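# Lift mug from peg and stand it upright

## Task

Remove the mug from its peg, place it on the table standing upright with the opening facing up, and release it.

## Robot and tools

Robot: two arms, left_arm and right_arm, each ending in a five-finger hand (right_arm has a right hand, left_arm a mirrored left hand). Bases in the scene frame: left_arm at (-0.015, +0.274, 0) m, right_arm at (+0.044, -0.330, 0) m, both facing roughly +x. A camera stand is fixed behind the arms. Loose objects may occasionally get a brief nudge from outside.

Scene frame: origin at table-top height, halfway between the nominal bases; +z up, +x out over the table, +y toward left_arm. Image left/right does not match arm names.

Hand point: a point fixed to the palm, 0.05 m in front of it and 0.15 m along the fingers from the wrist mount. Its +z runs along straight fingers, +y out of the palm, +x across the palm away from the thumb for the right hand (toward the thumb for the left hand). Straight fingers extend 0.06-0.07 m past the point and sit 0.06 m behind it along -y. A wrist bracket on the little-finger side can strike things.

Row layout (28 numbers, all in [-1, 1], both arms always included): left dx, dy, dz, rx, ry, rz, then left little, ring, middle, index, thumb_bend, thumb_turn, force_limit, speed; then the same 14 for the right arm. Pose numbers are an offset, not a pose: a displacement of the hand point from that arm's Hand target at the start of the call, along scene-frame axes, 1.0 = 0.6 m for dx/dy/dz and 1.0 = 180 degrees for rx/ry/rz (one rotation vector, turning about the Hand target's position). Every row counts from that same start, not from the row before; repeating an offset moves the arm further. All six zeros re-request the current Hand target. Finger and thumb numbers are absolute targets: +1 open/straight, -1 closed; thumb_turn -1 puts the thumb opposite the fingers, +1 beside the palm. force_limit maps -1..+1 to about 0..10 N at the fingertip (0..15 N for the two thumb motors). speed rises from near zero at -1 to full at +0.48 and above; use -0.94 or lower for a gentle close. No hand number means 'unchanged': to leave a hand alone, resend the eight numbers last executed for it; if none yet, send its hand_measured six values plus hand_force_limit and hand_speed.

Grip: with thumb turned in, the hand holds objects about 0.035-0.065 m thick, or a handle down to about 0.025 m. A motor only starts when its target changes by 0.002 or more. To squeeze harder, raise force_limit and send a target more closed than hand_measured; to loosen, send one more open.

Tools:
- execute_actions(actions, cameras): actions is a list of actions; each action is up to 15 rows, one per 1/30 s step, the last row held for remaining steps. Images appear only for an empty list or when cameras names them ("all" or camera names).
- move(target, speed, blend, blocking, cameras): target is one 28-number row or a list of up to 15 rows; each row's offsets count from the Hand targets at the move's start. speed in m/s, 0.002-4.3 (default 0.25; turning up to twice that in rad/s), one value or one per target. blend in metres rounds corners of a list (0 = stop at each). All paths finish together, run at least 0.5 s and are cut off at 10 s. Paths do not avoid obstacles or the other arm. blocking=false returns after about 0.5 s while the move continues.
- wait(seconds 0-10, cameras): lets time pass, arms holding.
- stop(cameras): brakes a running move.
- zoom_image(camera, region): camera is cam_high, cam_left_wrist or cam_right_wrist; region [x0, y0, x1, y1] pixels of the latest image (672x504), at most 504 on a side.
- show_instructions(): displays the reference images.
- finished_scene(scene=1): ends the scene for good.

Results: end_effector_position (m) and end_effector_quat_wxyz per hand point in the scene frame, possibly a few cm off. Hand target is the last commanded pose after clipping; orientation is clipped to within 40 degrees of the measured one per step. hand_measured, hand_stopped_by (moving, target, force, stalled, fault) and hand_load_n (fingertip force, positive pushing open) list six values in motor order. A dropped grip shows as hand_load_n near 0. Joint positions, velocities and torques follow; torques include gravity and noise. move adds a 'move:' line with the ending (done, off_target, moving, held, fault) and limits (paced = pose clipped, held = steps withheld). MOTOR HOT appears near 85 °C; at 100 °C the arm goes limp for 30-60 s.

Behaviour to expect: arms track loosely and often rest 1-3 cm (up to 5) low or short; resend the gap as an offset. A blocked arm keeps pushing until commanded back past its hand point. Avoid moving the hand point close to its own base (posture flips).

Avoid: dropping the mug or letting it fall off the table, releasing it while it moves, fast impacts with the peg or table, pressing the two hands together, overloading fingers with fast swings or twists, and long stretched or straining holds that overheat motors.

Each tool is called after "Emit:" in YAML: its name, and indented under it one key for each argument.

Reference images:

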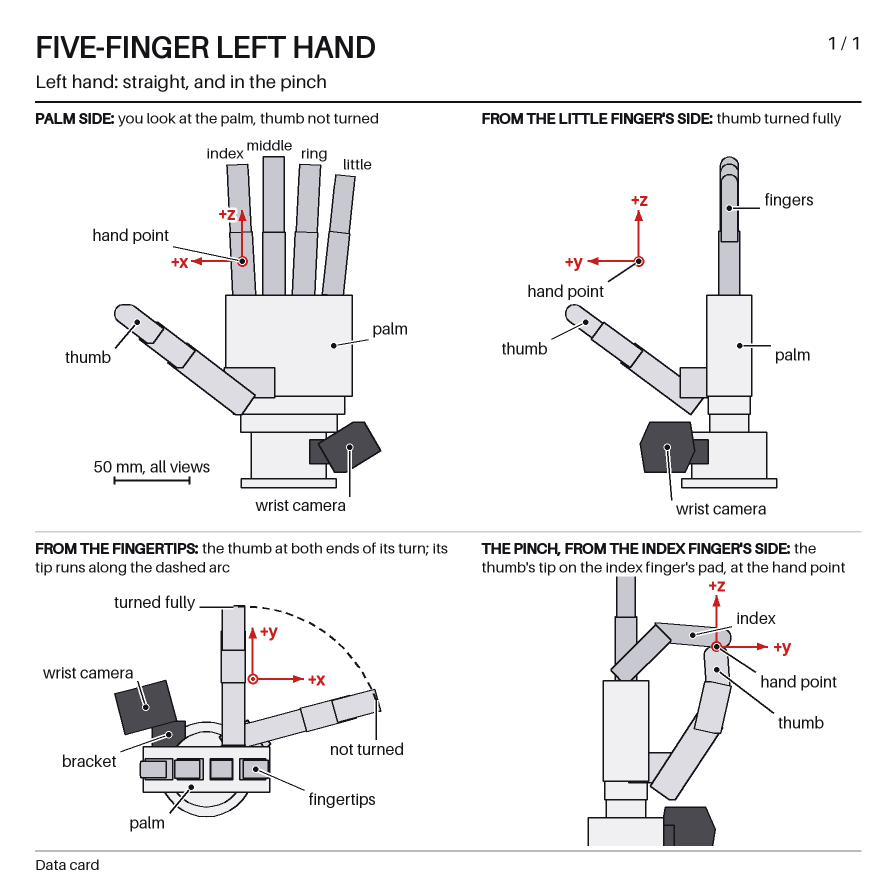

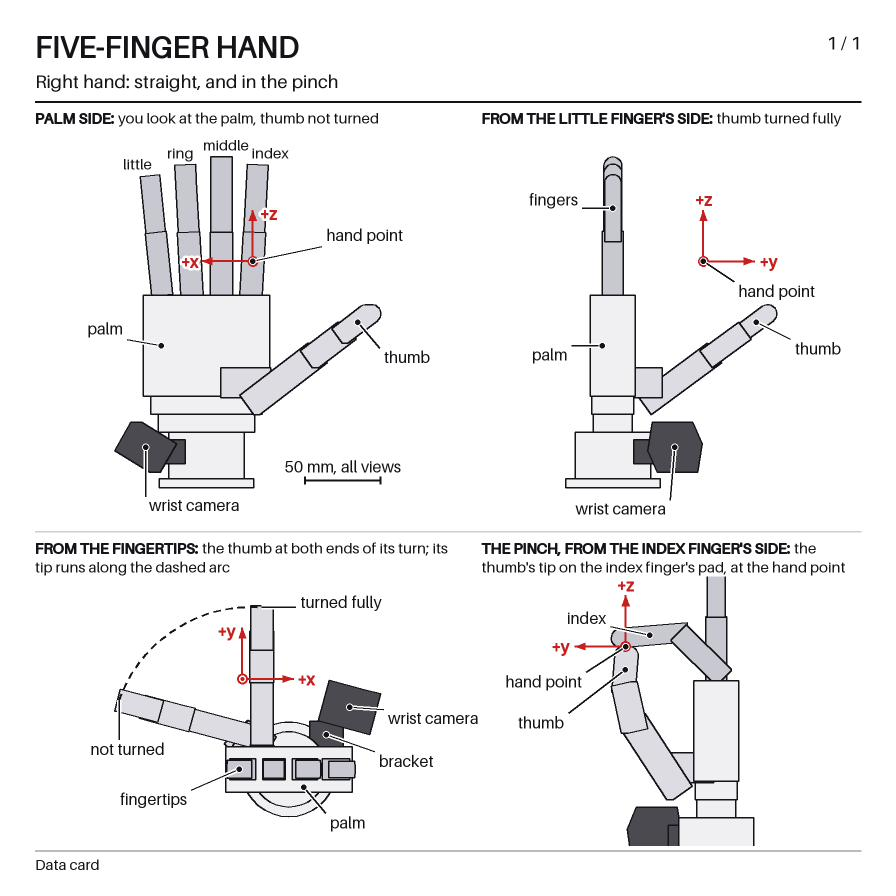

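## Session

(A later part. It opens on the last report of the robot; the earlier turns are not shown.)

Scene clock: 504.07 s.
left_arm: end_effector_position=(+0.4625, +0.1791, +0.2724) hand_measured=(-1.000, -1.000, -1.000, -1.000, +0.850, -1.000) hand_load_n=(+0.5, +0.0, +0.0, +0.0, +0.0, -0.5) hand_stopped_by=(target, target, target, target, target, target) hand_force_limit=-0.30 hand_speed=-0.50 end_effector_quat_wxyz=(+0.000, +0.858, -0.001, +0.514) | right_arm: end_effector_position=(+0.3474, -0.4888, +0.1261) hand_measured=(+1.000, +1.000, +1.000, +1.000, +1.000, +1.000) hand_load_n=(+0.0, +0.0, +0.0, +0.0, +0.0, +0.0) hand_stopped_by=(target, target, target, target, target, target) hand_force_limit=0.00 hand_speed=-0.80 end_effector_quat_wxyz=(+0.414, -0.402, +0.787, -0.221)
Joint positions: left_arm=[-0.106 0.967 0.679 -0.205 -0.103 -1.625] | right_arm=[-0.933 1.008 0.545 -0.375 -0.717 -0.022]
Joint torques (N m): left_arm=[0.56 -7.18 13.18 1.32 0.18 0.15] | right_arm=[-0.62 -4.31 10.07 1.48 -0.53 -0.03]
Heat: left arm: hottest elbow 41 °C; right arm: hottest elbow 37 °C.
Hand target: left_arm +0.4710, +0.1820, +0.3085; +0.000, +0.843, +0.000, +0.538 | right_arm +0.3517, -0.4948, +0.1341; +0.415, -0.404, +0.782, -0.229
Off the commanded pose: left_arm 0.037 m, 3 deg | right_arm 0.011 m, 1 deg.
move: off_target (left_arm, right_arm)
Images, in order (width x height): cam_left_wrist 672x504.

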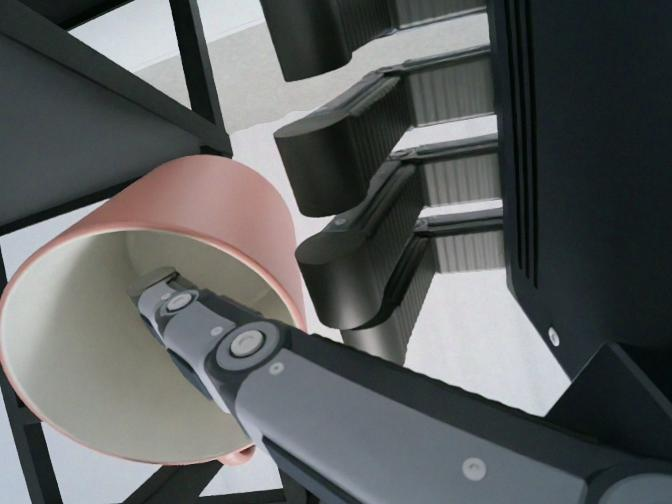

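Emit:
move:
  target: [-0.02, 0.0, 0.0267, 0, 0, 0, -1, -1, -1, -1, 0.85, -1, -0.3, -0.5, 0, 0, 0, 0, 0, 0, 1, 1, 1, 1, 1, 1, 0, -0.8]
  speed: 0.05
  cameras: ["cam_left_wrist"]

Scene clock: 508.03 s.
left_arm: end_effector_position=(+0.4494, +0.1806, +0.2821) hand_measured=(-1.000, -1.000, -1.000, -1.000, +0.850, -1.000) hand_load_n=(+0.0, +0.0, +0.0, +0.0, -0.5, +0.0) hand_stopped_by=(target, target, target, target, target, target) hand_force_limit=-0.30 hand_speed=-0.50 end_effector_quat_wxyz=(+0.000, +0.860, -0.001, +0.510) | right_arm: end_effector_position=(+0.3474, -0.4888, +0.1261) hand_measured=(+1.000, +1.000, +1.000, +1.000, +1.000, +1.000) hand_load_n=(+0.0, +0.0, +0.0, +0.0, +0.0, +0.0) hand_stopped_by=(target, target, target, target, target, target) hand_force_limit=0.00 hand_speed=-0.80 end_effector_quat_wxyz=(+0.414, -0.402, +0.787, -0.221)
Joint positions: left_arm=[-0.106 0.916 0.683 -0.271 -0.103 -1.625] | right_arm=[-0.933 1.008 0.545 -0.375 -0.717 -0.022]
Joint torques (N m): left_arm=[0.26 -6.65 14.06 1.35 0.01 0.13] | right_arm=[-1.03 -4.37 10.11 1.48 -0.55 0]
Heat: left arm: hottest elbow 41 °C; right arm: hottest elbow 37 °C.
Hand target: left_arm +0.4589, +0.1819, +0.3247; +0.000, +0.843, +0.000, +0.538 | right_arm +0.3517, -0.4948, +0.1341; +0.415, -0.404, +0.782, -0.229
Off the commanded pose: left_arm 0.043 m, 4 deg | right_arm 0.011 m, 1 deg.
move: off_target (left_arm, right_arm)
Images, in order (width x height): cam_left_wrist 672x504.

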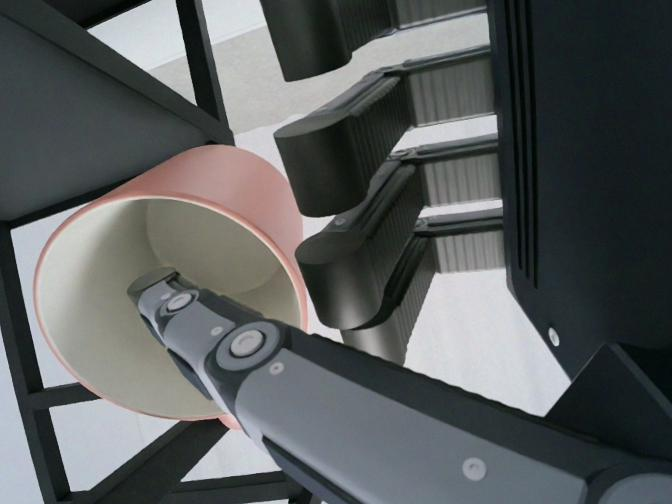

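Emit:
move:
  target: [0.0, -0.0117, 0.0, 0, 0, 0, -1, -1, -1, -1, 0.85, -1, -0.3, -0.5, 0, 0, 0, 0, 0, 0, 1, 1, 1, 1, 1, 1, 0, -0.8]
  speed: 0.05
  cameras: ["cam_left_wrist"]

Scene clock: 513.97 s.
left_arm: end_effector_position=(+0.4492, +0.1800, +0.2828) hand_measured=(-1.000, -1.000, -1.000, -1.000, +0.850, -1.000) hand_load_n=(+0.0, +0.0, -0.5, +0.0, +0.0, -0.5) hand_stopped_by=(target, target, target, target, target, target) hand_force_limit=-0.30 hand_speed=-0.50 end_effector_quat_wxyz=(-0.005, +0.859, +0.000, +0.511) | right_arm: end_effector_position=(+0.3474, -0.4888, +0.1261) hand_measured=(+1.000, +1.000, +1.000, +1.000, +1.000, +1.000) hand_load_n=(+0.0, +0.0, +0.0, -0.5, +0.0, +0.0) hand_stopped_by=(target, target, target, target, target, target) hand_force_limit=0.00 hand_speed=-0.80 end_effector_quat_wxyz=(+0.414, -0.402, +0.787, -0.221)
Joint positions: left_arm=[-0.114 0.914 0.683 -0.271 -0.119 -1.625] | right_arm=[-0.933 1.008 0.545 -0.375 -0.717 -0.022]
Joint torques (N m): left_arm=[-0.97 -6.18 14.17 1.36 -0.18 0.01] | right_arm=[-0.67 -4.37 10.06 1.5 -0.53 0]
Heat: left arm: hottest elbow 42 °C; right arm: hottest elbow 37 °C.
Hand target: left_arm +0.4589, +0.1749, +0.3245; +0.000, +0.843, +0.000, +0.538 | right_arm +0.3517, -0.4948, +0.1341; +0.415, -0.404, +0.782, -0.229
Off the commanded pose: left_arm 0.043 m, 4 deg | right_arm 0.011 m, 1 deg.
move: off_target (left_arm, right_arm)
Images, in order (width x height): cam_left_wrist 672x504.

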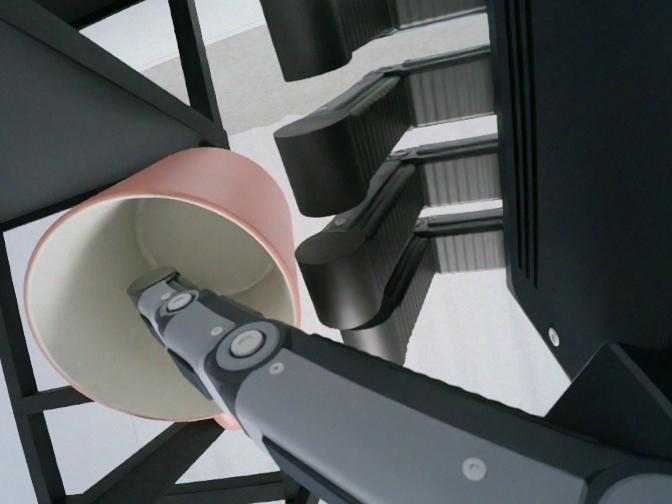

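Emit:
move:
  target: [0.0, -0.02, 0.0, 0, 0, 0, -1, -1, -1, -1, 0.85, -1, -0.3, -0.5, 0, 0, 0, 0, 0, 0, 1, 1, 1, 1, 1, 1, 0, -0.8]
  speed: 0.05
  cameras: ["cam_left_wrist"]

Scene clock: 517.77 s.
left_arm: end_effector_position=(+0.4482, +0.1683, +0.2854) hand_measured=(-1.000, -1.000, -1.000, -1.000, +0.850, -1.000) hand_load_n=(+0.0, +0.0, +0.0, +0.0, +0.0, -0.5) hand_stopped_by=(target, target, target, target, target, target) hand_force_limit=-0.30 hand_speed=-0.50 end_effector_quat_wxyz=(-0.009, +0.858, -0.006, +0.514) | right_arm: end_effector_position=(+0.3474, -0.4888, +0.1261) hand_measured=(+1.000, +1.000, +1.000, +1.000, +1.000, +1.000) hand_load_n=(+0.0, -0.5, +0.0, +0.0, +0.0, +0.0) hand_stopped_by=(target, target, target, target, target, target) hand_force_limit=0.00 hand_speed=-0.80 end_effector_quat_wxyz=(+0.414, -0.402, +0.787, -0.221)
Joint positions: left_arm=[-0.155 0.914 0.688 -0.272 -0.156 -1.63] | right_arm=[-0.933 1.008 0.545 -0.375 -0.717 -0.022]
Joint torques (N m): left_arm=[-0.97 -5.71 14.09 1.39 -0.2 -0.12] | right_arm=[-0.62 -4.25 10.02 1.5 -0.52 0.02]
Heat: left arm: hottest elbow 42 °C; right arm: hottest elbow 37 °C.
Hand target: left_arm +0.4590, +0.1630, +0.3244; +0.000, +0.843, +0.000, +0.538 | right_arm +0.3517, -0.4948, +0.1341; +0.415, -0.404, +0.782, -0.229
Off the commanded pose: left_arm 0.041 m, 3 deg | right_arm 0.011 m, 1 deg.
move: off_target (left_arm, right_arm)
Images, in order (width x height): cam_left_wrist 672x504.

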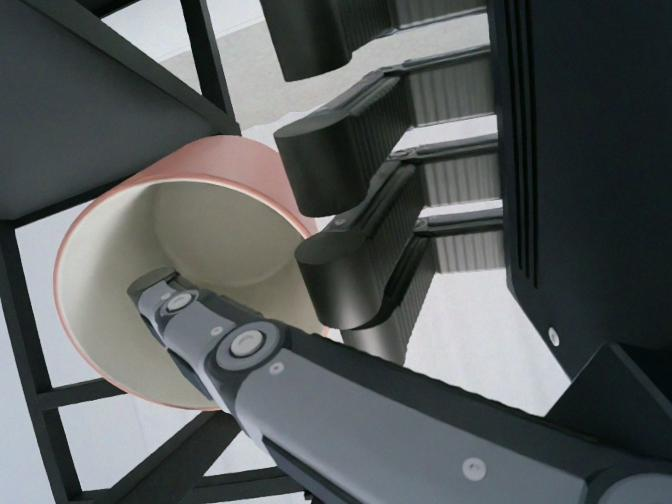

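Emit:
execute_actions:
  actions:
    - [[0,0,0,0,0,0,-1,-1,-1,-1,-0.3,-1,0.1,-0.9,0,0,0,0,0,0,1,1,1,1,1,1,0,-0.8]]
  cameras: ["cam_left_wrist"]

Scene clock: 523.50 s.
left_arm: end_effector_position=(+0.4482, +0.1683, +0.2854) hand_measured=(-1.000, -1.000, -1.000, -1.000, +0.462, -1.000) hand_load_n=(+0.0, +0.0, -1.0, +0.0, +8.5, +2.5) hand_stopped_by=(target, target, target, target, force, target) hand_force_limit=0.10 hand_speed=-0.90 end_effector_quat_wxyz=(-0.009, +0.858, -0.006, +0.514) | right_arm: end_effector_position=(+0.3474, -0.4888, +0.1261) hand_measured=(+1.000, +1.000, +1.000, +1.000, +1.000, +1.000) hand_load_n=(+0.0, +0.0, +0.0, +0.0, +0.0, -0.5) hand_stopped_by=(target, target, target, target, target, target) hand_force_limit=0.00 hand_speed=-0.80 end_effector_quat_wxyz=(+0.414, -0.402, +0.787, -0.221)
Joint positions: left_arm=[-0.155 0.914 0.688 -0.272 -0.156 -1.631] | right_arm=[-0.933 1.008 0.545 -0.375 -0.717 -0.022]
Joint torques (N m): left_arm=[-1.03 -5.66 14.09 1.39 -0.2 -0.12] | right_arm=[-0.62 -4.31 9.95 1.44 -0.55 -0.02]
Heat: left arm: hottest elbow 41 °C; right arm: hottest elbow 38 °C.
Hand target: left_arm +0.4590, +0.1629, +0.3244; +0.000, +0.843, +0.000, +0.538 | right_arm +0.3517, -0.4948, +0.1341; +0.415, -0.404, +0.782, -0.229
Off the commanded pose: left_arm 0.041 m, 3 deg | right_arm 0.011 m, 1 deg.
Step readings (end_effector_position of left_arm | right_arm):
0: (+0.4482, +0.1683, +0.2854) | (+0.3474, -0.4888, +0.1261)
1: (+0.4482, +0.1683, +0.2854) | (+0.3474, -0.4888, +0.1261)
2: (+0.4482, +0.1683, +0.2854) | (+0.3474, -0.4888, +0.1261)
4: (+0.4482, +0.1683, +0.2854) | (+0.3474, -0.4888, +0.1261)
8: (+0.4482, +0.1683, +0.2854) | (+0.3474, -0.4888, +0.1261)
15: (+0.4482, +0.1683, +0.2854) | (+0.3474, -0.4888, +0.1261)
Images, in order (width x height): cam_left_wrist 672x504.

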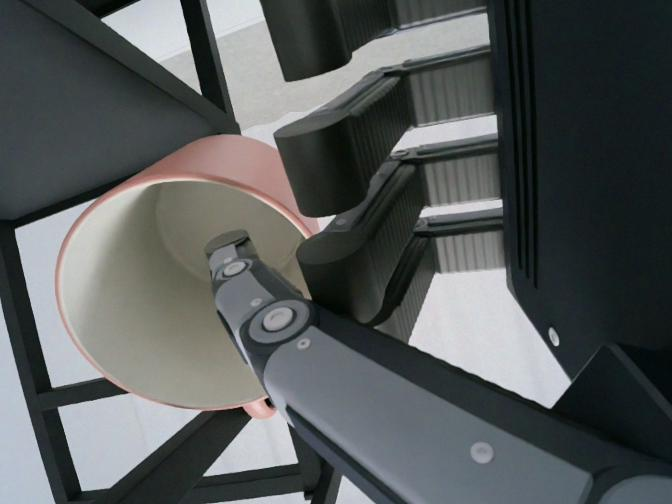

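Emit:
move:
  target:
    - [0.0, 0.005, 0.0, 0, 0, 0, -1, -1, -1, -1, 1, -1, 0.1, -0.5, 0, 0, 0, 0, 0, 0, 1, 1, 1, 1, 1, 1, 0, -0.8]
    - [0.044, 0.01, -0.02, 0, 0, 0, -1, -1, -1, -1, 1, -1, 0.1, -0.5, 0, 0, 0, 0, 0, 0, 1, 1, 1, 1, 1, 1, 0, -0.8]
  speed: 0.05
  cameras: ["cam_left_wrist"]

Scene clock: 564.53 s.
left_arm: end_effector_position=(+0.4666, +0.1680, +0.2748) hand_measured=(-1.000, -1.000, -1.000, -1.000, +1.000, -1.000) hand_load_n=(+0.0, +0.5, +0.0, +0.0, +0.0, +0.0) hand_stopped_by=(target, target, target, target, target, target) hand_force_limit=0.10 hand_speed=-0.50 end_effector_quat_wxyz=(-0.004, +0.861, -0.005, +0.509) | right_arm: end_effector_position=(+0.3474, -0.4888, +0.1261) hand_measured=(+1.000, +1.000, +1.000, +1.000, +1.000, +1.000) hand_load_n=(+0.0, +0.0, +0.0, +0.0, -0.5, +0.0) hand_stopped_by=(target, target, target, target, target, target) hand_force_limit=0.00 hand_speed=-0.80 end_effector_quat_wxyz=(+0.414, -0.402, +0.787, -0.221)
Joint positions: left_arm=[-0.141 0.984 0.705 -0.228 -0.135 -1.631] | right_arm=[-0.933 1.008 0.545 -0.375 -0.717 -0.022]
Joint torques (N m): left_arm=[0.5 -5.42 13.91 2.26 0.16 0.05] | right_arm=[-0.62 -4.42 10.03 1.5 -0.53 0.01]
Heat: left arm: hottest elbow 42 °C; right arm: hottest elbow 38 °C.
Hand target: left_arm +0.4854, +0.1689, +0.3125; +0.000, +0.843, +0.000, +0.538 | right_arm +0.3517, -0.4948, +0.1341; +0.415, -0.404, +0.782, -0.229
Off the commanded pose: left_arm 0.042 m, 4 deg | right_arm 0.011 m, 1 deg.
move: off_target (left_arm, right_arm)
Images, in order (width x height): cam_left_wrist 672x504.

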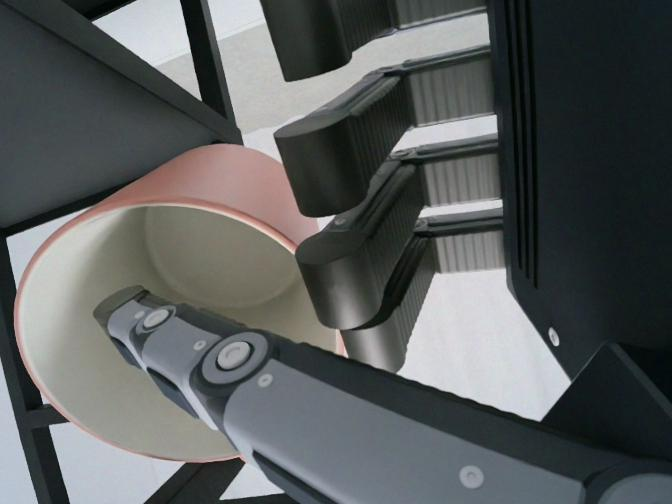

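Emit:
execute_actions:
  actions:
    - [[0,0,0,0,0,0,-1,-1,-1,-1,-0.3,-1,0.1,-0.85,0,0,0,0,0,0,1,1,1,1,1,1,0,-0.8]]
  cameras: ["cam_left_wrist"]

Emit:
zoom_image:
  camera: "cam_left_wrist"
  region: [180, 180, 420, 420]

Scene clock: 575.30 s.
left_arm: end_effector_position=(+0.4666, +0.1680, +0.2748) hand_measured=(-1.000, -1.000, -1.000, -1.000, +0.462, -1.000) hand_load_n=(+0.0, +0.0, -1.0, +0.0, +8.5, +2.5) hand_stopped_by=(target, target, target, target, force, target) hand_force_limit=0.10 hand_speed=-0.85 end_effector_quat_wxyz=(-0.004, +0.861, -0.005, +0.509) | right_arm: end_effector_position=(+0.3474, -0.4888, +0.1261) hand_measured=(+1.000, +1.000, +1.000, +1.000, +1.000, +1.000) hand_load_n=(+0.0, +0.0, +0.0, +0.0, +0.0, +0.0) hand_stopped_by=(target, target, target, target, target, target) hand_force_limit=0.00 hand_speed=-0.80 end_effector_quat_wxyz=(+0.414, -0.402, +0.787, -0.221)
Joint positions: left_arm=[-0.141 0.984 0.705 -0.228 -0.135 -1.631] | right_arm=[-0.933 1.008 0.545 -0.375 -0.717 -0.022]
Joint torques (N m): left_arm=[0.5 -5.42 13.94 2.28 0.15 0.05] | right_arm=[-0.5 -4.48 10.06 1.46 -0.53 0.01]
Heat: left arm: hottest elbow 41 °C; right arm: hottest elbow 38 °C.
Hand target: left_arm +0.4853, +0.1690, +0.3124; +0.000, +0.843, +0.000, +0.538 | right_arm +0.3517, -0.4948, +0.1341; +0.415, -0.404, +0.782, -0.229
Off the commanded pose: left_arm 0.042 m, 4 deg | right_arm 0.011 m, 1 deg.
Step readings (end_effector_position of left_arm | right_arm):
0: (+0.4666, +0.1680, +0.2748) | (+0.3474, -0.4888, +0.1261)
1: (+0.4666, +0.1680, +0.2748) | (+0.3474, -0.4888, +0.1261)
2: (+0.4666, +0.1680, +0.2748) | (+0.3474, -0.4888, +0.1261)
4: (+0.4666, +0.1680, +0.2748) | (+0.3474, -0.4888, +0.1261)
8: (+0.4666, +0.1680, +0.2748) | (+0.3474, -0.4888, +0.1261)
15: (+0.4666, +0.1680, +0.2748) | (+0.3474, -0.4888, +0.1261)
Images, in order (width x height): cam_left_wrist 672x504.

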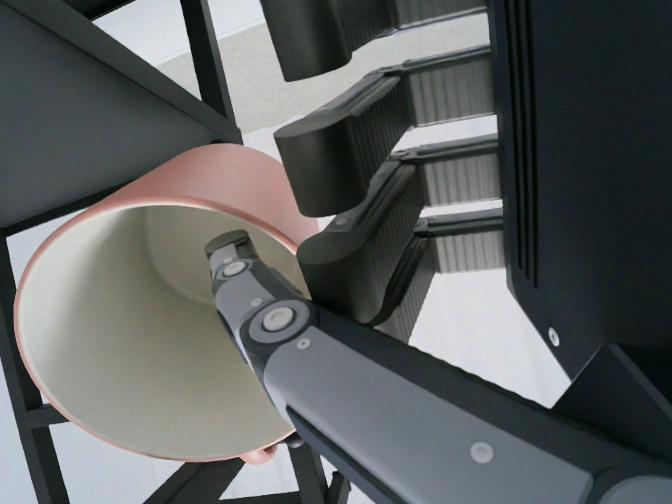

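Scaled by 2.100 from the camera's 672x504 image, which has a finer 960x720 frame.

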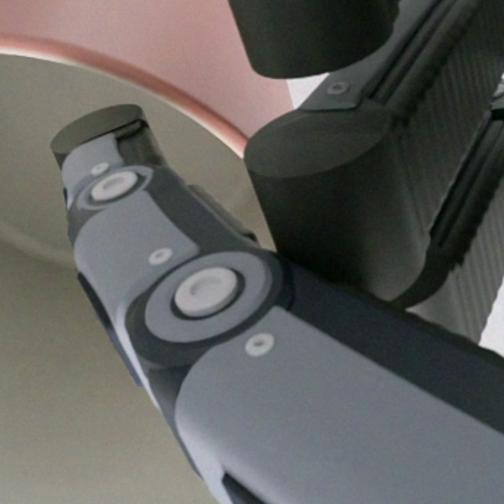

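Emit:
move:
  target:
    - [0.0, 0.008, 0.0, 0, 0, 0, -1, -1, -1, -1, 1, -1, 0.1, -0.5, 0, 0, 0, 0, 0, 0, 1, 1, 1, 1, 1, 1, 0, -0.8]
    - [0.037, 0.022, -0.008, 0, 0, 0, -1, -1, -1, -1, 1, -1, 0.1, -0.5, 0, 0, 0, 0, 0, 0, 1, 1, 1, 1, 1, 1, 0, -0.8]
  speed: 0.05
  cameras: ["cam_left_wrist"]

Scene clock: 585.97 s.
left_arm: end_effector_position=(+0.4886, +0.1808, +0.2713) hand_measured=(-1.000, -1.000, -1.000, -1.000, +1.000, -1.000) hand_load_n=(+0.0, +0.0, +0.0, +0.0, +0.0, -0.5) hand_stopped_by=(target, target, target, target, target, target) hand_force_limit=0.10 hand_speed=-0.50 end_effector_quat_wxyz=(+0.001, +0.861, +0.002, +0.509) | right_arm: end_effector_position=(+0.3474, -0.4888, +0.1261) hand_measured=(+1.000, +1.000, +1.000, +1.000, +1.000, +1.000) hand_load_n=(+0.0, +0.0, +0.0, +0.0, +0.0, +0.0) hand_stopped_by=(target, target, target, target, target, target) hand_force_limit=0.00 hand_speed=-0.80 end_effector_quat_wxyz=(+0.414, -0.402, +0.787, -0.221)
Joint positions: left_arm=[-0.093 1.052 0.734 -0.188 -0.092 -1.625] | right_arm=[-0.933 1.008 0.545 -0.375 -0.717 -0.022]
Joint torques (N m): left_arm=[0.5 -6.18 13.85 2.28 0.18 0.22] | right_arm=[-0.44 -4.37 10.1 1.46 -0.52 0]
Heat: left arm: hottest elbow 41 °C; right arm: hottest elbow 38 °C.
Hand target: left_arm +0.5076, +0.1822, +0.3077; +0.000, +0.843, +0.000, +0.538 | right_arm +0.3517, -0.4948, +0.1341; +0.415, -0.404, +0.782, -0.229
Off the commanded pose: left_arm 0.041 m, 4 deg | right_arm 0.011 m, 1 deg.
move: off_target (left_arm, right_arm)
Images, in order (width x height): cam_left_wrist 672x504.

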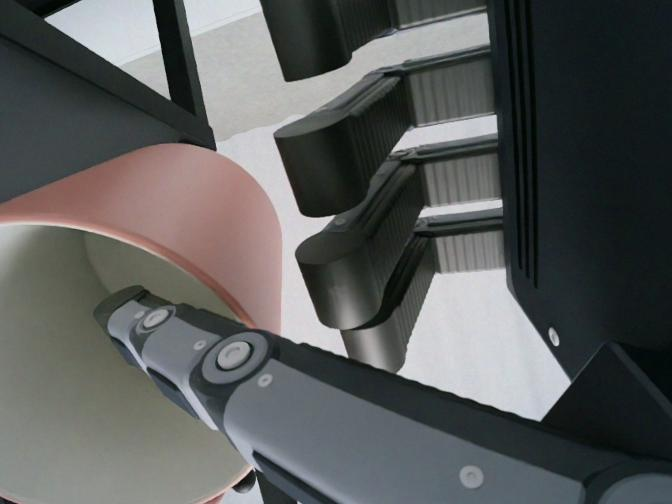

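Emit:
execute_actions:
  actions:
    - [[0,0,0,0,0,0,-1,-1,-1,-1,0.3,-1,0.1,-0.85,0,0,0,0,0,0,1,1,1,1,1,1,0,-0.8]]
  cameras: ["cam_left_wrist"]

Emit:
zoom_image:
  camera: "cam_left_wrist"
  region: [150, 150, 450, 450]

Scene clock: 592.00 s.
left_arm: end_effector_position=(+0.4890, +0.1804, +0.2728) hand_measured=(-1.000, -1.000, -1.000, -1.000, +0.462, -1.000) hand_load_n=(+0.0, +0.0, -1.0, +0.0, +9.0, +3.0) hand_stopped_by=(target, target, target, target, force, target) hand_force_limit=0.10 hand_speed=-0.85 end_effector_quat_wxyz=(+0.002, +0.860, +0.002, +0.510) | right_arm: end_effector_position=(+0.3474, -0.4888, +0.1261) hand_measured=(+1.000, +1.000, +1.000, +1.000, +1.000, +1.000) hand_load_n=(+0.0, +0.0, +0.0, +0.0, +0.0, +0.0) hand_stopped_by=(target, target, target, target, target, target) hand_force_limit=0.00 hand_speed=-0.80 end_effector_quat_wxyz=(+0.414, -0.402, +0.787, -0.221)
Joint positions: left_arm=[-0.093 1.052 0.735 -0.185 -0.09 -1.625] | right_arm=[-0.933 1.008 0.545 -0.375 -0.717 -0.022]
Joint torques (N m): left_arm=[0.56 -6.3 13.76 2.21 0.1 0.21] | right_arm=[-0.73 -4.6 10.03 1.35 -0.54 0.01]
Heat: left arm: hottest elbow 42 °C; right arm: hottest elbow 38 °C.
Hand target: left_arm +0.5076, +0.1822, +0.3076; +0.000, +0.843, +0.000, +0.538 | right_arm +0.3517, -0.4948, +0.1341; +0.415, -0.404, +0.782, -0.229
Off the commanded pose: left_arm 0.039 m, 4 deg | right_arm 0.011 m, 1 deg.
Step readings (end_effector_position of left_arm | right_arm):
0: (+0.4887, +0.1808, +0.2716) | (+0.3474, -0.4888, +0.1261)
1: (+0.4887, +0.1808, +0.2716) | (+0.3474, -0.4888, +0.1261)
2: (+0.4887, +0.1808, +0.2716) | (+0.3474, -0.4888, +0.1261)
4: (+0.4887, +0.1808, +0.2716) | (+0.3474, -0.4888, +0.1261)
8: (+0.4887, +0.1808, +0.2716) | (+0.3474, -0.4888, +0.1261)
15: (+0.4887, +0.1808, +0.2716) | (+0.3474, -0.4888, +0.1261)
Images, in order (width x height): cam_left_wrist 672x504.

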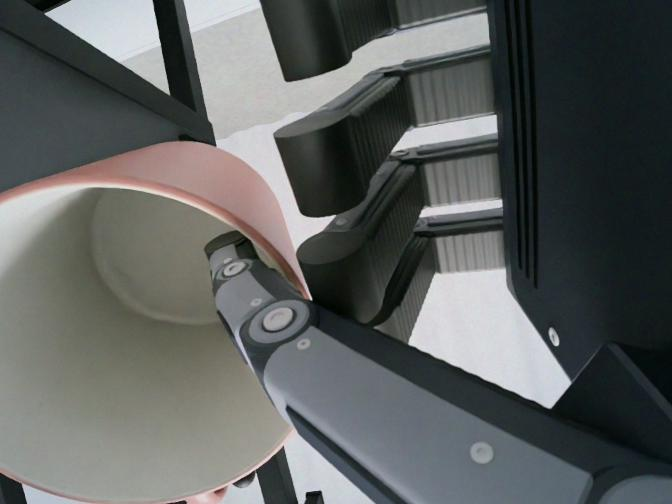

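Scaled by 1.680 from the camera's 672x504 image, which has a finer 960x720 frame.

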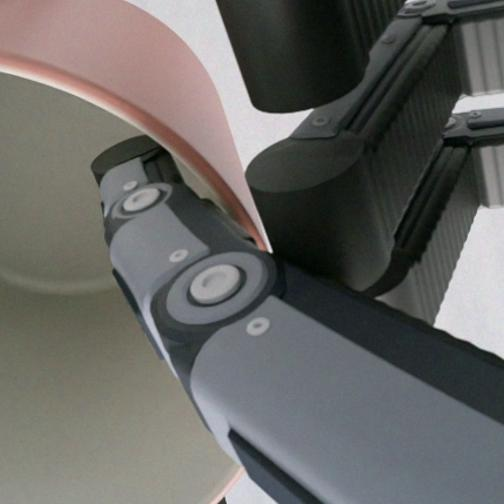

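Emit:
move:
  target:
    - [0.0, 0.02, 0.0, 0, 0, 0, -1, -1, -1, -1, 1, -1, 0.1, -0.4, 0, 0, 0, 0, 0, 0, 1, 1, 1, 1, 1, 1, 0, -0.8]
    - [0.0, 0.02, 0.0, 0, 0, 0, -1, -1, -0.5, -0.5, 1, -1, 0.1, -0.4, 0, 0, 0, 0, 0, 0, 1, 1, 1, 1, 1, 1, 0, -0.8]
  speed: 0.05
  cameras: ["cam_left_wrist"]

Scene clock: 607.63 s.
left_arm: end_effector_position=(+0.4901, +0.1919, +0.2727) hand_measured=(-1.000, -1.000, -0.500, -0.500, +1.000, -1.000) hand_load_n=(+0.0, +0.0, +0.0, +0.0, +0.0, +0.0) hand_stopped_by=(target, target, target, target, target, target) hand_force_limit=0.10 hand_speed=-0.40 end_effector_quat_wxyz=(+0.002, +0.860, +0.003, +0.510) | right_arm: end_effector_position=(+0.3474, -0.4888, +0.1261) hand_measured=(+1.000, +1.000, +1.000, +1.000, +1.000, +1.000) hand_load_n=(+0.0, +0.0, -0.5, +0.0, +0.0, +0.0) hand_stopped_by=(target, target, target, target, target, target) hand_force_limit=0.00 hand_speed=-0.80 end_effector_quat_wxyz=(+0.414, -0.402, +0.787, -0.221)
Joint positions: left_arm=[-0.057 1.052 0.735 -0.185 -0.059 -1.61] | right_arm=[-0.933 1.008 0.545 -0.375 -0.717 -0.022]
Joint torques (N m): left_arm=[0.56 -6.42 13.64 2.22 0.19 0.21] | right_arm=[-0.67 -4.31 10.03 1.51 -0.53 -0.01]
Motor temperatures (°C): left_arm=[27 27 44 23 26 23] | right_arm=[22 24 38 25 26 25]
Heat: left arm: hottest elbow 44 °C; right arm: hottest elbow 38 °C.
Hand target: left_arm +0.5076, +0.1942, +0.3076; +0.000, +0.843, +0.000, +0.538 | right_arm +0.3517, -0.4948, +0.1341; +0.415, -0.404, +0.782, -0.229
Off the commanded pose: left_arm 0.039 m, 4 deg | right_arm 0.011 m, 1 deg.
move: off_target (left_arm, right_arm); target 2's new numbers were sent with left_arm's hand 0.039 m and 4 deg from that target
Images, in order (width x height): cam_left_wrist 672x504.

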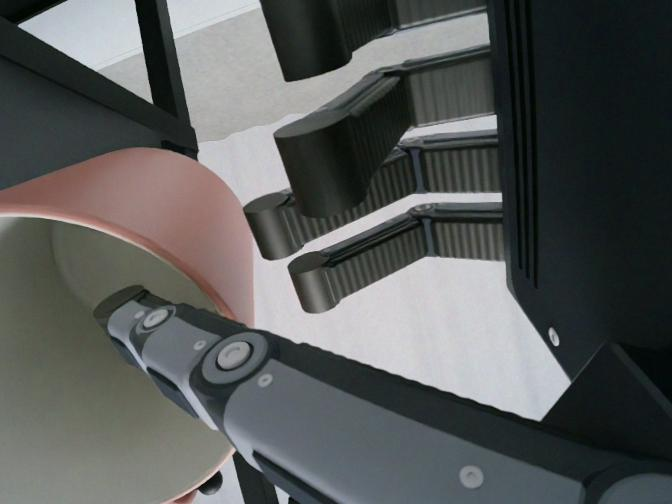

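Emit:
move:
  target:
    - [-0.028, 0.0, 0.017, 0, 0, 0, -1, -1, -0.68, -0.68, 1, -1, 0.1, -0.4, 0, 0, 0, 0, 0, 0, 1, 1, 1, 1, 1, 1, 0, -0.8]
  speed: 0.05
  cameras: ["cam_left_wrist"]

Scene clock: 631.03 s.
left_arm: end_effector_position=(+0.4831, +0.1924, +0.2831) hand_measured=(-1.000, -1.000, -0.680, -0.680, +1.000, -1.000) hand_load_n=(+0.0, +0.0, +0.0, +0.0, +0.0, -0.5) hand_stopped_by=(target, target, target, target, target, target) hand_force_limit=0.10 hand_speed=-0.40 end_effector_quat_wxyz=(+0.002, +0.857, +0.003, +0.515) | right_arm: end_effector_position=(+0.3474, -0.4888, +0.1261) hand_measured=(+1.000, +1.000, +1.000, +1.000, +1.000, +1.000) hand_load_n=(+0.0, -0.5, +0.0, +0.0, +0.0, +0.0) hand_stopped_by=(target, target, target, target, target, target) hand_force_limit=0.00 hand_speed=-0.80 end_effector_quat_wxyz=(+0.414, -0.402, +0.787, -0.221)
Joint positions: left_arm=[-0.057 1.019 0.735 -0.207 -0.059 -1.61] | right_arm=[-0.933 1.008 0.545 -0.375 -0.717 -0.022]
Joint torques (N m): left_arm=[0.26 -7.94 13.08 1.36 0.07 0.19] | right_arm=[-0.67 -4.37 10.07 1.44 -0.53 0]
Heat: left arm: hottest elbow 46 °C; right arm: hottest elbow 38 °C.
Hand target: left_arm +0.4908, +0.1942, +0.3179; +0.000, +0.843, +0.000, +0.538 | right_arm +0.3517, -0.4948, +0.1341; +0.415, -0.404, +0.782, -0.229
Off the commanded pose: left_arm 0.036 m, 3 deg | right_arm 0.011 m, 1 deg.
move: off_target (left_arm, right_arm)
Images, in order (width x height): cam_left_wrist 672x504.

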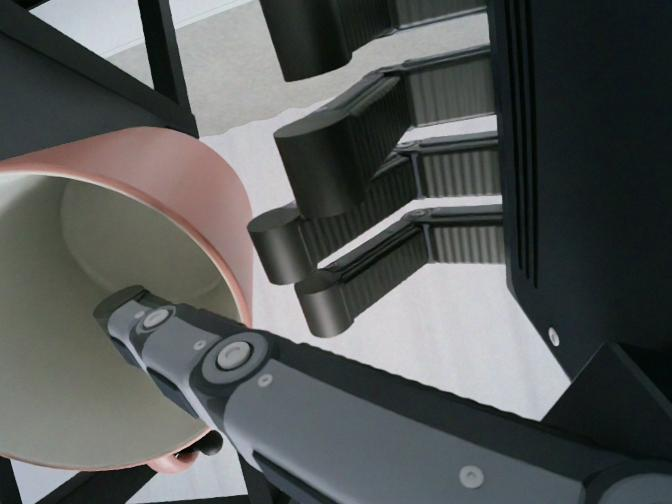

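Emit:
move:
  target:
    - [-0.02, 0.0, -0.008, 0, 0, 0, -1, -1, -0.68, -0.68, 1, -1, 0.1, -0.4, 0, 0, 0, 0, 0, 0, 1, 1, 1, 1, 1, 1, 0, -0.8]
  speed: 0.05
  cameras: ["cam_left_wrist"]

Scene clock: 635.93 s.
left_arm: end_effector_position=(+0.4785, +0.1927, +0.2968) hand_measured=(-1.000, -1.000, -0.680, -0.680, +1.000, -1.000) hand_load_n=(+0.0, +0.0, +0.0, +0.0, +0.0, +0.0) hand_stopped_by=(target, target, target, target, target, target) hand_force_limit=0.10 hand_speed=-0.40 end_effector_quat_wxyz=(+0.003, +0.850, +0.003, +0.527) | right_arm: end_effector_position=(+0.3474, -0.4888, +0.1261) hand_measured=(+1.000, +1.000, +1.000, +1.000, +1.000, +1.000) hand_load_n=(-0.5, +0.0, +0.0, +0.0, +0.0, +0.0) hand_stopped_by=(target, target, target, target, target, target) hand_force_limit=0.00 hand_speed=-0.80 end_effector_quat_wxyz=(+0.414, -0.402, +0.787, -0.221)
Joint positions: left_arm=[-0.057 0.99 0.735 -0.207 -0.059 -1.61] | right_arm=[-0.933 1.008 0.545 -0.375 -0.717 -0.022]
Joint torques (N m): left_arm=[0.09 -7.77 10.8 1.37 -0.03 0.18] | right_arm=[-0.67 -4.37 10.1 1.37 -0.53 0]
Heat: left arm: hottest elbow 46 °C; right arm: hottest elbow 38 °C.
Hand target: left_arm +0.4787, +0.1942, +0.3132; +0.000, +0.843, +0.000, +0.538 | right_arm +0.3517, -0.4948, +0.1341; +0.415, -0.404, +0.782, -0.229
Off the commanded pose: left_arm 0.016 m, 2 deg | right_arm 0.011 m, 1 deg.
move: off_target (left_arm, right_arm)
Images, in order (width x height): cam_left_wrist 672x504.

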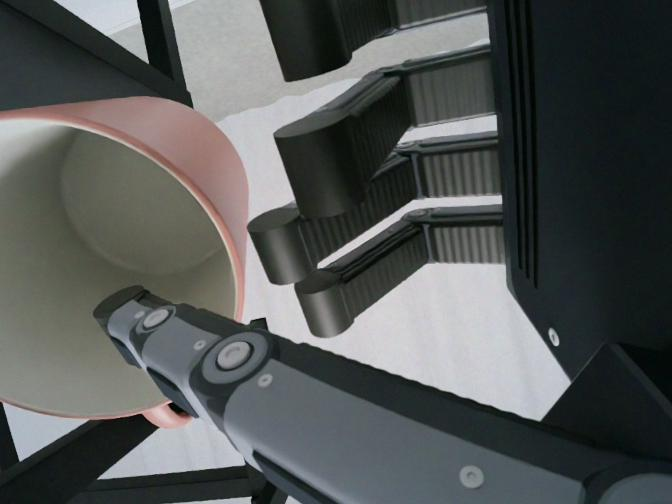

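Emit:
move:
  target:
    - [-0.01, 0.0, -0.018, 0, 0, 0, -1, -1, -0.68, -0.68, 1, -1, 0.1, -0.4, 0, 0, 0, 0, 0, 0, 1, 1, 1, 1, 1, 1, 0, -0.8]
  speed: 0.05
  cameras: ["cam_left_wrist"]

Scene clock: 640.03 s.
left_arm: end_effector_position=(+0.4732, +0.1931, +0.2884) hand_measured=(-1.000, -1.000, -0.680, -0.680, +1.000, -1.000) hand_load_n=(+0.0, +0.0, +0.0, +0.0, +0.0, -0.5) hand_stopped_by=(target, target, target, target, target, target) hand_force_limit=0.10 hand_speed=-0.40 end_effector_quat_wxyz=(+0.003, +0.853, +0.003, +0.522) | right_arm: end_effector_position=(+0.3474, -0.4888, +0.1261) hand_measured=(+1.000, +1.000, +1.000, +1.000, +1.000, +1.000) hand_load_n=(+0.0, +0.0, +0.0, +0.0, +0.0, +0.0) hand_stopped_by=(target, target, target, target, target, target) hand_force_limit=0.00 hand_speed=-0.80 end_effector_quat_wxyz=(+0.414, -0.402, +0.787, -0.221)
Joint positions: left_arm=[-0.057 0.981 0.715 -0.207 -0.059 -1.61] | right_arm=[-0.933 1.008 0.545 -0.375 -0.717 -0.022]
Joint torques (N m): left_arm=[-0.03 -7.59 9.61 2.17 -0.08 0.17] | right_arm=[-0.73 -4.37 10.04 1.37 -0.55 -0.01]
Heat: left arm: hottest elbow 45 °C; right arm: hottest elbow 38 °C.
Hand target: left_arm +0.4727, +0.1942, +0.3023; +0.000, +0.843, +0.000, +0.538 | right_arm +0.3517, -0.4948, +0.1341; +0.415, -0.404, +0.782, -0.229
Off the commanded pose: left_arm 0.014 m, 2 deg | right_arm 0.011 m, 1 deg.
move: off_target (left_arm, right_arm)
Images, in order (width x height): cam_left_wrist 672x504.

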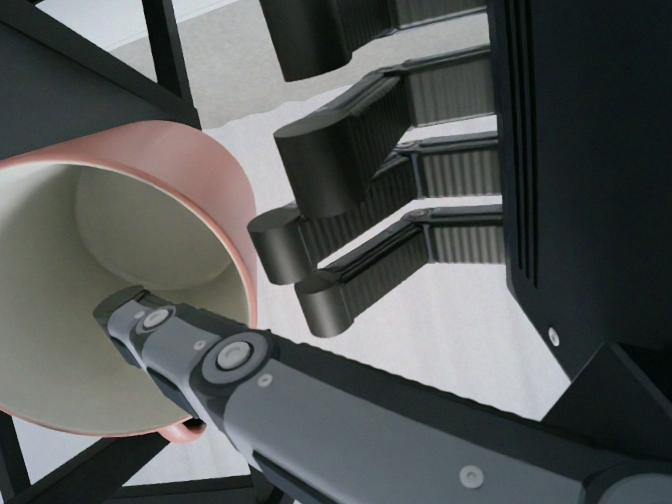

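Emit:
move:
  target:
    - [-0.004, 0.0, -0.016, 0, 0, 0, -1, -1, -0.68, -0.68, 1, -1, 0.1, -0.4, 0, 0, 0, 0, 0, 0, 1, 1, 1, 1, 1, 1, 0, -0.8]
  speed: 0.05
  cameras: ["cam_left_wrist"]

Scene clock: 643.20 s.
left_arm: end_effector_position=(+0.4703, +0.1933, +0.2792) hand_measured=(-1.000, -1.000, -0.680, -0.680, +1.000, -1.000) hand_load_n=(+0.0, +0.0, +0.0, +0.0, +0.0, +0.0) hand_stopped_by=(target, target, target, target, target, target) hand_force_limit=0.10 hand_speed=-0.40 end_effector_quat_wxyz=(+0.003, +0.853, +0.003, +0.522) | right_arm: end_effector_position=(+0.3474, -0.4888, +0.1261) hand_measured=(+1.000, +1.000, +1.000, +1.000, +1.000, +1.000) hand_load_n=(+0.0, +0.0, +0.0, +0.0, +0.0, +0.0) hand_stopped_by=(target, target, target, target, target, target) hand_force_limit=0.00 hand_speed=-0.80 end_effector_quat_wxyz=(+0.414, -0.402, +0.787, -0.221)
Joint positions: left_arm=[-0.057 0.98 0.69 -0.184 -0.059 -1.61] | right_arm=[-0.933 1.008 0.545 -0.375 -0.717 -0.022]
Joint torques (N m): left_arm=[-0.09 -7.53 9.51 2.29 -0.1 0.17] | right_arm=[-0.79 -4.31 10.03 1.44 -0.56 0.01]
Heat: left arm: hottest elbow 44 °C; right arm: hottest elbow 38 °C.
Hand target: left_arm +0.4704, +0.1942, +0.2927; +0.000, +0.843, +0.000, +0.538 | right_arm +0.3517, -0.4948, +0.1341; +0.415, -0.404, +0.782, -0.229
Off the commanded pose: left_arm 0.013 m, 2 deg | right_arm 0.011 m, 1 deg.
move: off_target (left_arm, right_arm)
Images, in order (width x height): cam_left_wrist 672x504.

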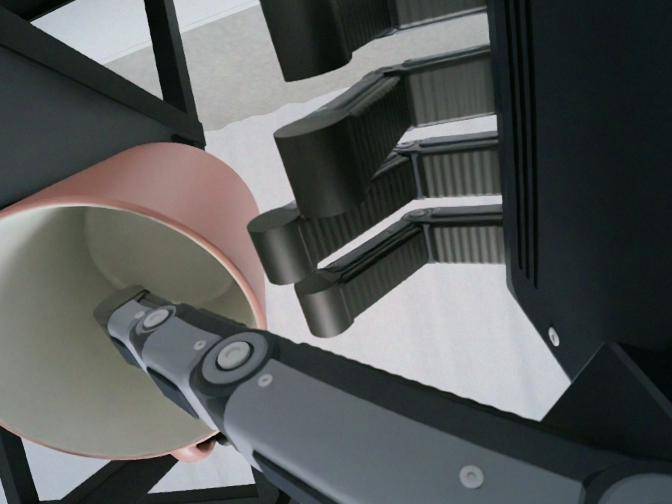

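Emit:
execute_actions:
  actions:
    - [[0,0,0,0,0,0,-1,-1,-0.68,-0.68,-0.3,-1,0.1,-0.85,0,0,0,0,0,0,1,1,1,1,1,1,0,-0.8]]
  cameras: ["cam_left_wrist"]

Emit:
zoom_image:
  camera: "cam_left_wrist"
  region: [120, 150, 420, 450]

Scene clock: 648.87 s.
left_arm: end_effector_position=(+0.4704, +0.1933, +0.2809) hand_measured=(-1.000, -1.000, -0.680, -0.680, +0.490, -1.000) hand_load_n=(+0.0, +0.0, +0.5, +0.0, +8.5, +2.0) hand_stopped_by=(target, target, target, target, force, target) hand_force_limit=0.10 hand_speed=-0.85 end_effector_quat_wxyz=(+0.003, +0.852, +0.003, +0.524) | right_arm: end_effector_position=(+0.3474, -0.4888, +0.1261) hand_measured=(+1.000, +1.000, +1.000, +1.000, +1.000, +1.000) hand_load_n=(+0.0, +0.0, +0.0, +0.0, +0.0, +0.0) hand_stopped_by=(target, target, target, target, target, target) hand_force_limit=0.00 hand_speed=-0.80 end_effector_quat_wxyz=(+0.414, -0.402, +0.787, -0.221)
Joint positions: left_arm=[-0.057 0.979 0.69 -0.18 -0.059 -1.61] | right_arm=[-0.933 1.008 0.545 -0.375 -0.717 -0.022]
Joint torques (N m): left_arm=[-0.03 -7.36 9.51 2.17 -0.1 0.17] | right_arm=[-0.5 -4.37 10.15 1.47 -0.54 0]
Heat: left arm: hottest elbow 43 °C; right arm: hottest elbow 38 °C.
Hand target: left_arm +0.4704, +0.1942, +0.2926; +0.000, +0.843, +0.000, +0.538 | right_arm +0.3517, -0.4948, +0.1341; +0.415, -0.404, +0.782, -0.229
Off the commanded pose: left_arm 0.012 m, 2 deg | right_arm 0.011 m, 1 deg.
Step readings (end_effector_position of left_arm | right_arm):
0: (+0.4703, +0.1933, +0.2792) | (+0.3474, -0.4888, +0.1261)
1: (+0.4703, +0.1933, +0.2792) | (+0.3474, -0.4888, +0.1261)
2: (+0.4703, +0.1933, +0.2792) | (+0.3474, -0.4888, +0.1261)
4: (+0.4703, +0.1933, +0.2792) | (+0.3474, -0.4888, +0.1261)
8: (+0.4703, +0.1933, +0.2792) | (+0.3474, -0.4888, +0.1261)
15: (+0.4703, +0.1933, +0.2792) | (+0.3474, -0.4888, +0.1261)
Images, in order (width x height): cam_left_wrist 672x504.

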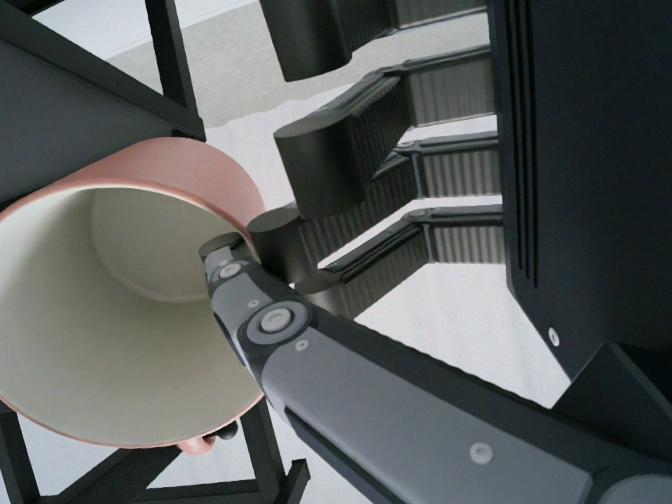

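Scaled by 1.680 from the camera's 672x504 image, which has a finer 960x720 frame.

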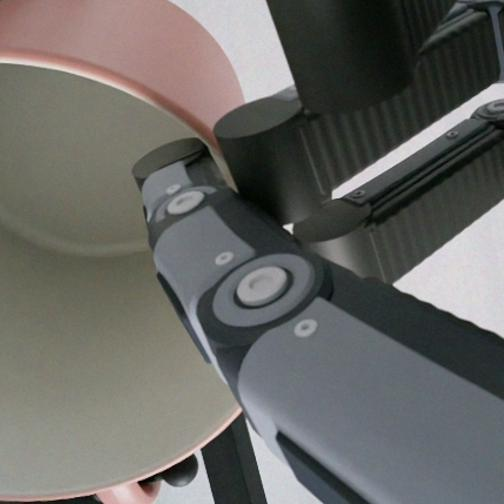

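Emit:
move:
  target:
    - [0.0, 0.0, 0.0, 0, 0, 0, -1, -1, -0.68, -0.68, 1, -1, 0.1, -0.4, 0, 0, 0, 0, 0, 0, 1, 1, 1, 1, 1, 1, 0, -0.8]
    - [0.033, 0.0, -0.006, 0, 0, 0, -1, -1, -0.68, -0.68, 1, -1, 0.1, -0.4, 0, 0, 0, 0, 0, 0, 1, 1, 1, 1, 1, 1, 0, -0.8]
  speed: 0.05
  cameras: ["cam_left_wrist"]

Scene clock: 658.03 s.
left_arm: end_effector_position=(+0.4797, +0.1926, +0.2688) hand_measured=(-1.000, -1.000, -0.680, -0.680, +1.000, -1.000) hand_load_n=(+0.0, +0.0, +0.0, +0.0, +0.0, +0.0) hand_stopped_by=(target, target, target, target, target, target) hand_force_limit=0.10 hand_speed=-0.40 end_effector_quat_wxyz=(+0.003, +0.855, +0.003, +0.519) | right_arm: end_effector_position=(+0.3474, -0.4888, +0.1261) hand_measured=(+1.000, +1.000, +1.000, +1.000, +1.000, +1.000) hand_load_n=(+0.0, +0.0, +0.0, +0.0, +0.0, +0.0) hand_stopped_by=(target, target, target, target, target, target) hand_force_limit=0.00 hand_speed=-0.80 end_effector_quat_wxyz=(+0.414, -0.402, +0.787, -0.221)
Joint positions: left_arm=[-0.057 1.022 0.69 -0.148 -0.059 -1.61] | right_arm=[-0.933 1.008 0.545 -0.375 -0.717 -0.022]
Joint torques (N m): left_arm=[0.32 -6.18 11.62 2.3 0.07 0.19] | right_arm=[-0.62 -4.54 10.02 1.54 -0.57 0]
Heat: left arm: hottest elbow 42 °C; right arm: hottest elbow 38 °C.
Hand target: left_arm +0.4902, +0.1942, +0.2891; +0.000, +0.843, +0.000, +0.538 | right_arm +0.3517, -0.4948, +0.1341; +0.415, -0.404, +0.782, -0.229
Off the commanded pose: left_arm 0.023 m, 3 deg | right_arm 0.011 m, 1 deg.
move: off_target (left_arm, right_arm)
Images, in order (width x height): cam_left_wrist 672x504.

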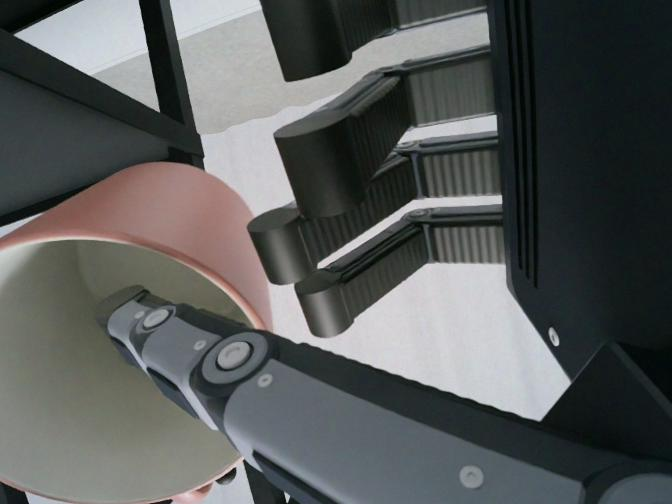

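Emit:
move:
  target:
    - [0.02, 0.0, 0.003, 0, 0, 0, -1, -1, -0.68, -0.68, 1, -1, 0.1, -0.4, 0, 0, 0, 0, 0, 0, 1, 1, 1, 1, 1, 1, 0, -0.8]
  speed: 0.05
  cameras: ["cam_left_wrist"]

Scene clock: 664.53 s.
left_arm: end_effector_position=(+0.4840, +0.1923, +0.2572) hand_measured=(-1.000, -1.000, -0.680, -0.680, +1.000, -1.000) hand_load_n=(+0.0, +0.0, +0.0, +0.0, +0.0, +0.0) hand_stopped_by=(target, target, target, target, target, target) hand_force_limit=0.10 hand_speed=-0.40 end_effector_quat_wxyz=(+0.002, +0.860, +0.003, +0.510) | right_arm: end_effector_position=(+0.3474, -0.4888, +0.1261) hand_measured=(+1.000, +1.000, +1.000, +1.000, +1.000, +1.000) hand_load_n=(+0.0, +0.0, +0.0, +0.0, +0.0, -0.5) hand_stopped_by=(target, target, target, target, target, target) hand_force_limit=0.00 hand_speed=-0.80 end_effector_quat_wxyz=(+0.414, -0.402, +0.787, -0.221)
Joint positions: left_arm=[-0.057 1.05 0.69 -0.141 -0.059 -1.61] | right_arm=[-0.933 1.008 0.545 -0.375 -0.717 -0.022]
Joint torques (N m): left_arm=[0.5 -6.18 13.42 2.26 0.13 0.21] | right_arm=[-0.44 -4.6 9.96 1.46 -0.53 -0.01]
Heat: left arm: hottest elbow 42 °C; right arm: hottest elbow 38 °C.
Hand target: left_arm +0.5022, +0.1942, +0.2909; +0.000, +0.843, +0.000, +0.538 | right_arm +0.3517, -0.4948, +0.1341; +0.415, -0.404, +0.782, -0.229
Off the commanded pose: left_arm 0.038 m, 4 deg | right_arm 0.011 m, 1 deg.
move: off_target (left_arm, right_arm)
Images, in order (width x height): cam_left_wrist 672x504.

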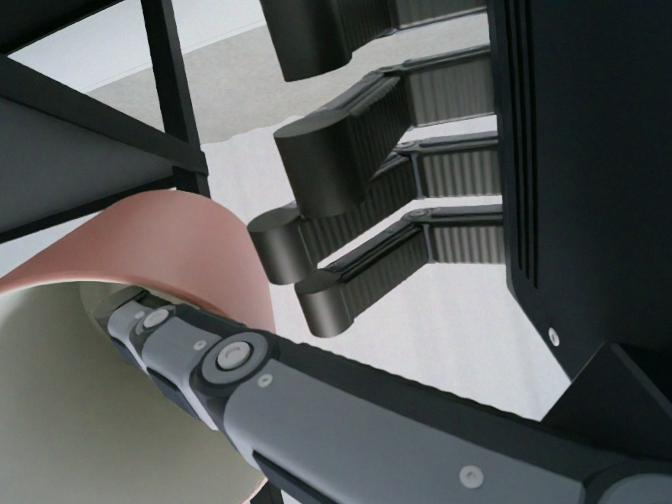

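Emit:
move:
  target:
    - [0.01, 0.0, 0.027, 0, 0, 0, -1, -1, -0.68, -0.68, 1, -1, 0.1, -0.4, 0, 0, 0, 0, 0, 0, 1, 1, 1, 1, 1, 1, 0, -0.8]
  speed: 0.05
  cameras: ["cam_left_wrist"]

Scene clock: 668.10 s.
left_arm: end_effector_position=(+0.4933, +0.1916, +0.2782) hand_measured=(-1.000, -1.000, -0.680, -0.680, +1.000, -1.000) hand_load_n=(+0.0, +0.0, +0.0, +0.0, -0.5, -0.5) hand_stopped_by=(target, target, target, target, target, target) hand_force_limit=0.10 hand_speed=-0.40 end_effector_quat_wxyz=(+0.003, +0.854, +0.003, +0.521) | right_arm: end_effector_position=(+0.3474, -0.4888, +0.1261) hand_measured=(+1.000, +1.000, +1.000, +1.000, +1.000, +1.000) hand_load_n=(+0.0, +0.0, +0.0, +0.0, +0.0, +0.0) hand_stopped_by=(target, target, target, target, target, target) hand_force_limit=0.00 hand_speed=-0.80 end_effector_quat_wxyz=(+0.414, -0.402, +0.787, -0.221)
Joint positions: left_arm=[-0.057 1.055 0.735 -0.156 -0.059 -1.61] | right_arm=[-0.933 1.008 0.545 -0.375 -0.717 -0.022]
Joint torques (N m): left_arm=[0.62 -6.36 13.78 1.36 0.19 0.21] | right_arm=[-0.62 -4.48 10.1 1.43 -0.53 0.03]
Heat: left arm: hottest elbow 42 °C; right arm: hottest elbow 38 °C.
Hand target: left_arm +0.5082, +0.1942, +0.3069; -0.001, +0.843, +0.000, +0.538 | right_arm +0.3517, -0.4948, +0.1341; +0.415, -0.404, +0.782, -0.229
Off the commanded pose: left_arm 0.033 m, 2 deg | right_arm 0.011 m, 1 deg.
move: off_target (left_arm, right_arm)
Images, in order (width x height): cam_left_wrist 672x504.

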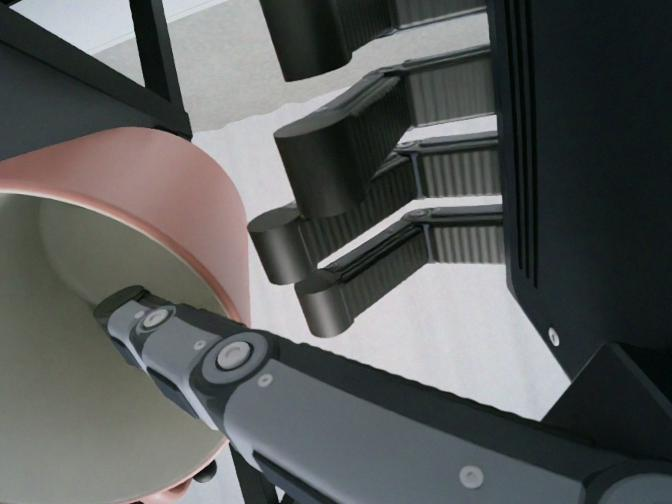

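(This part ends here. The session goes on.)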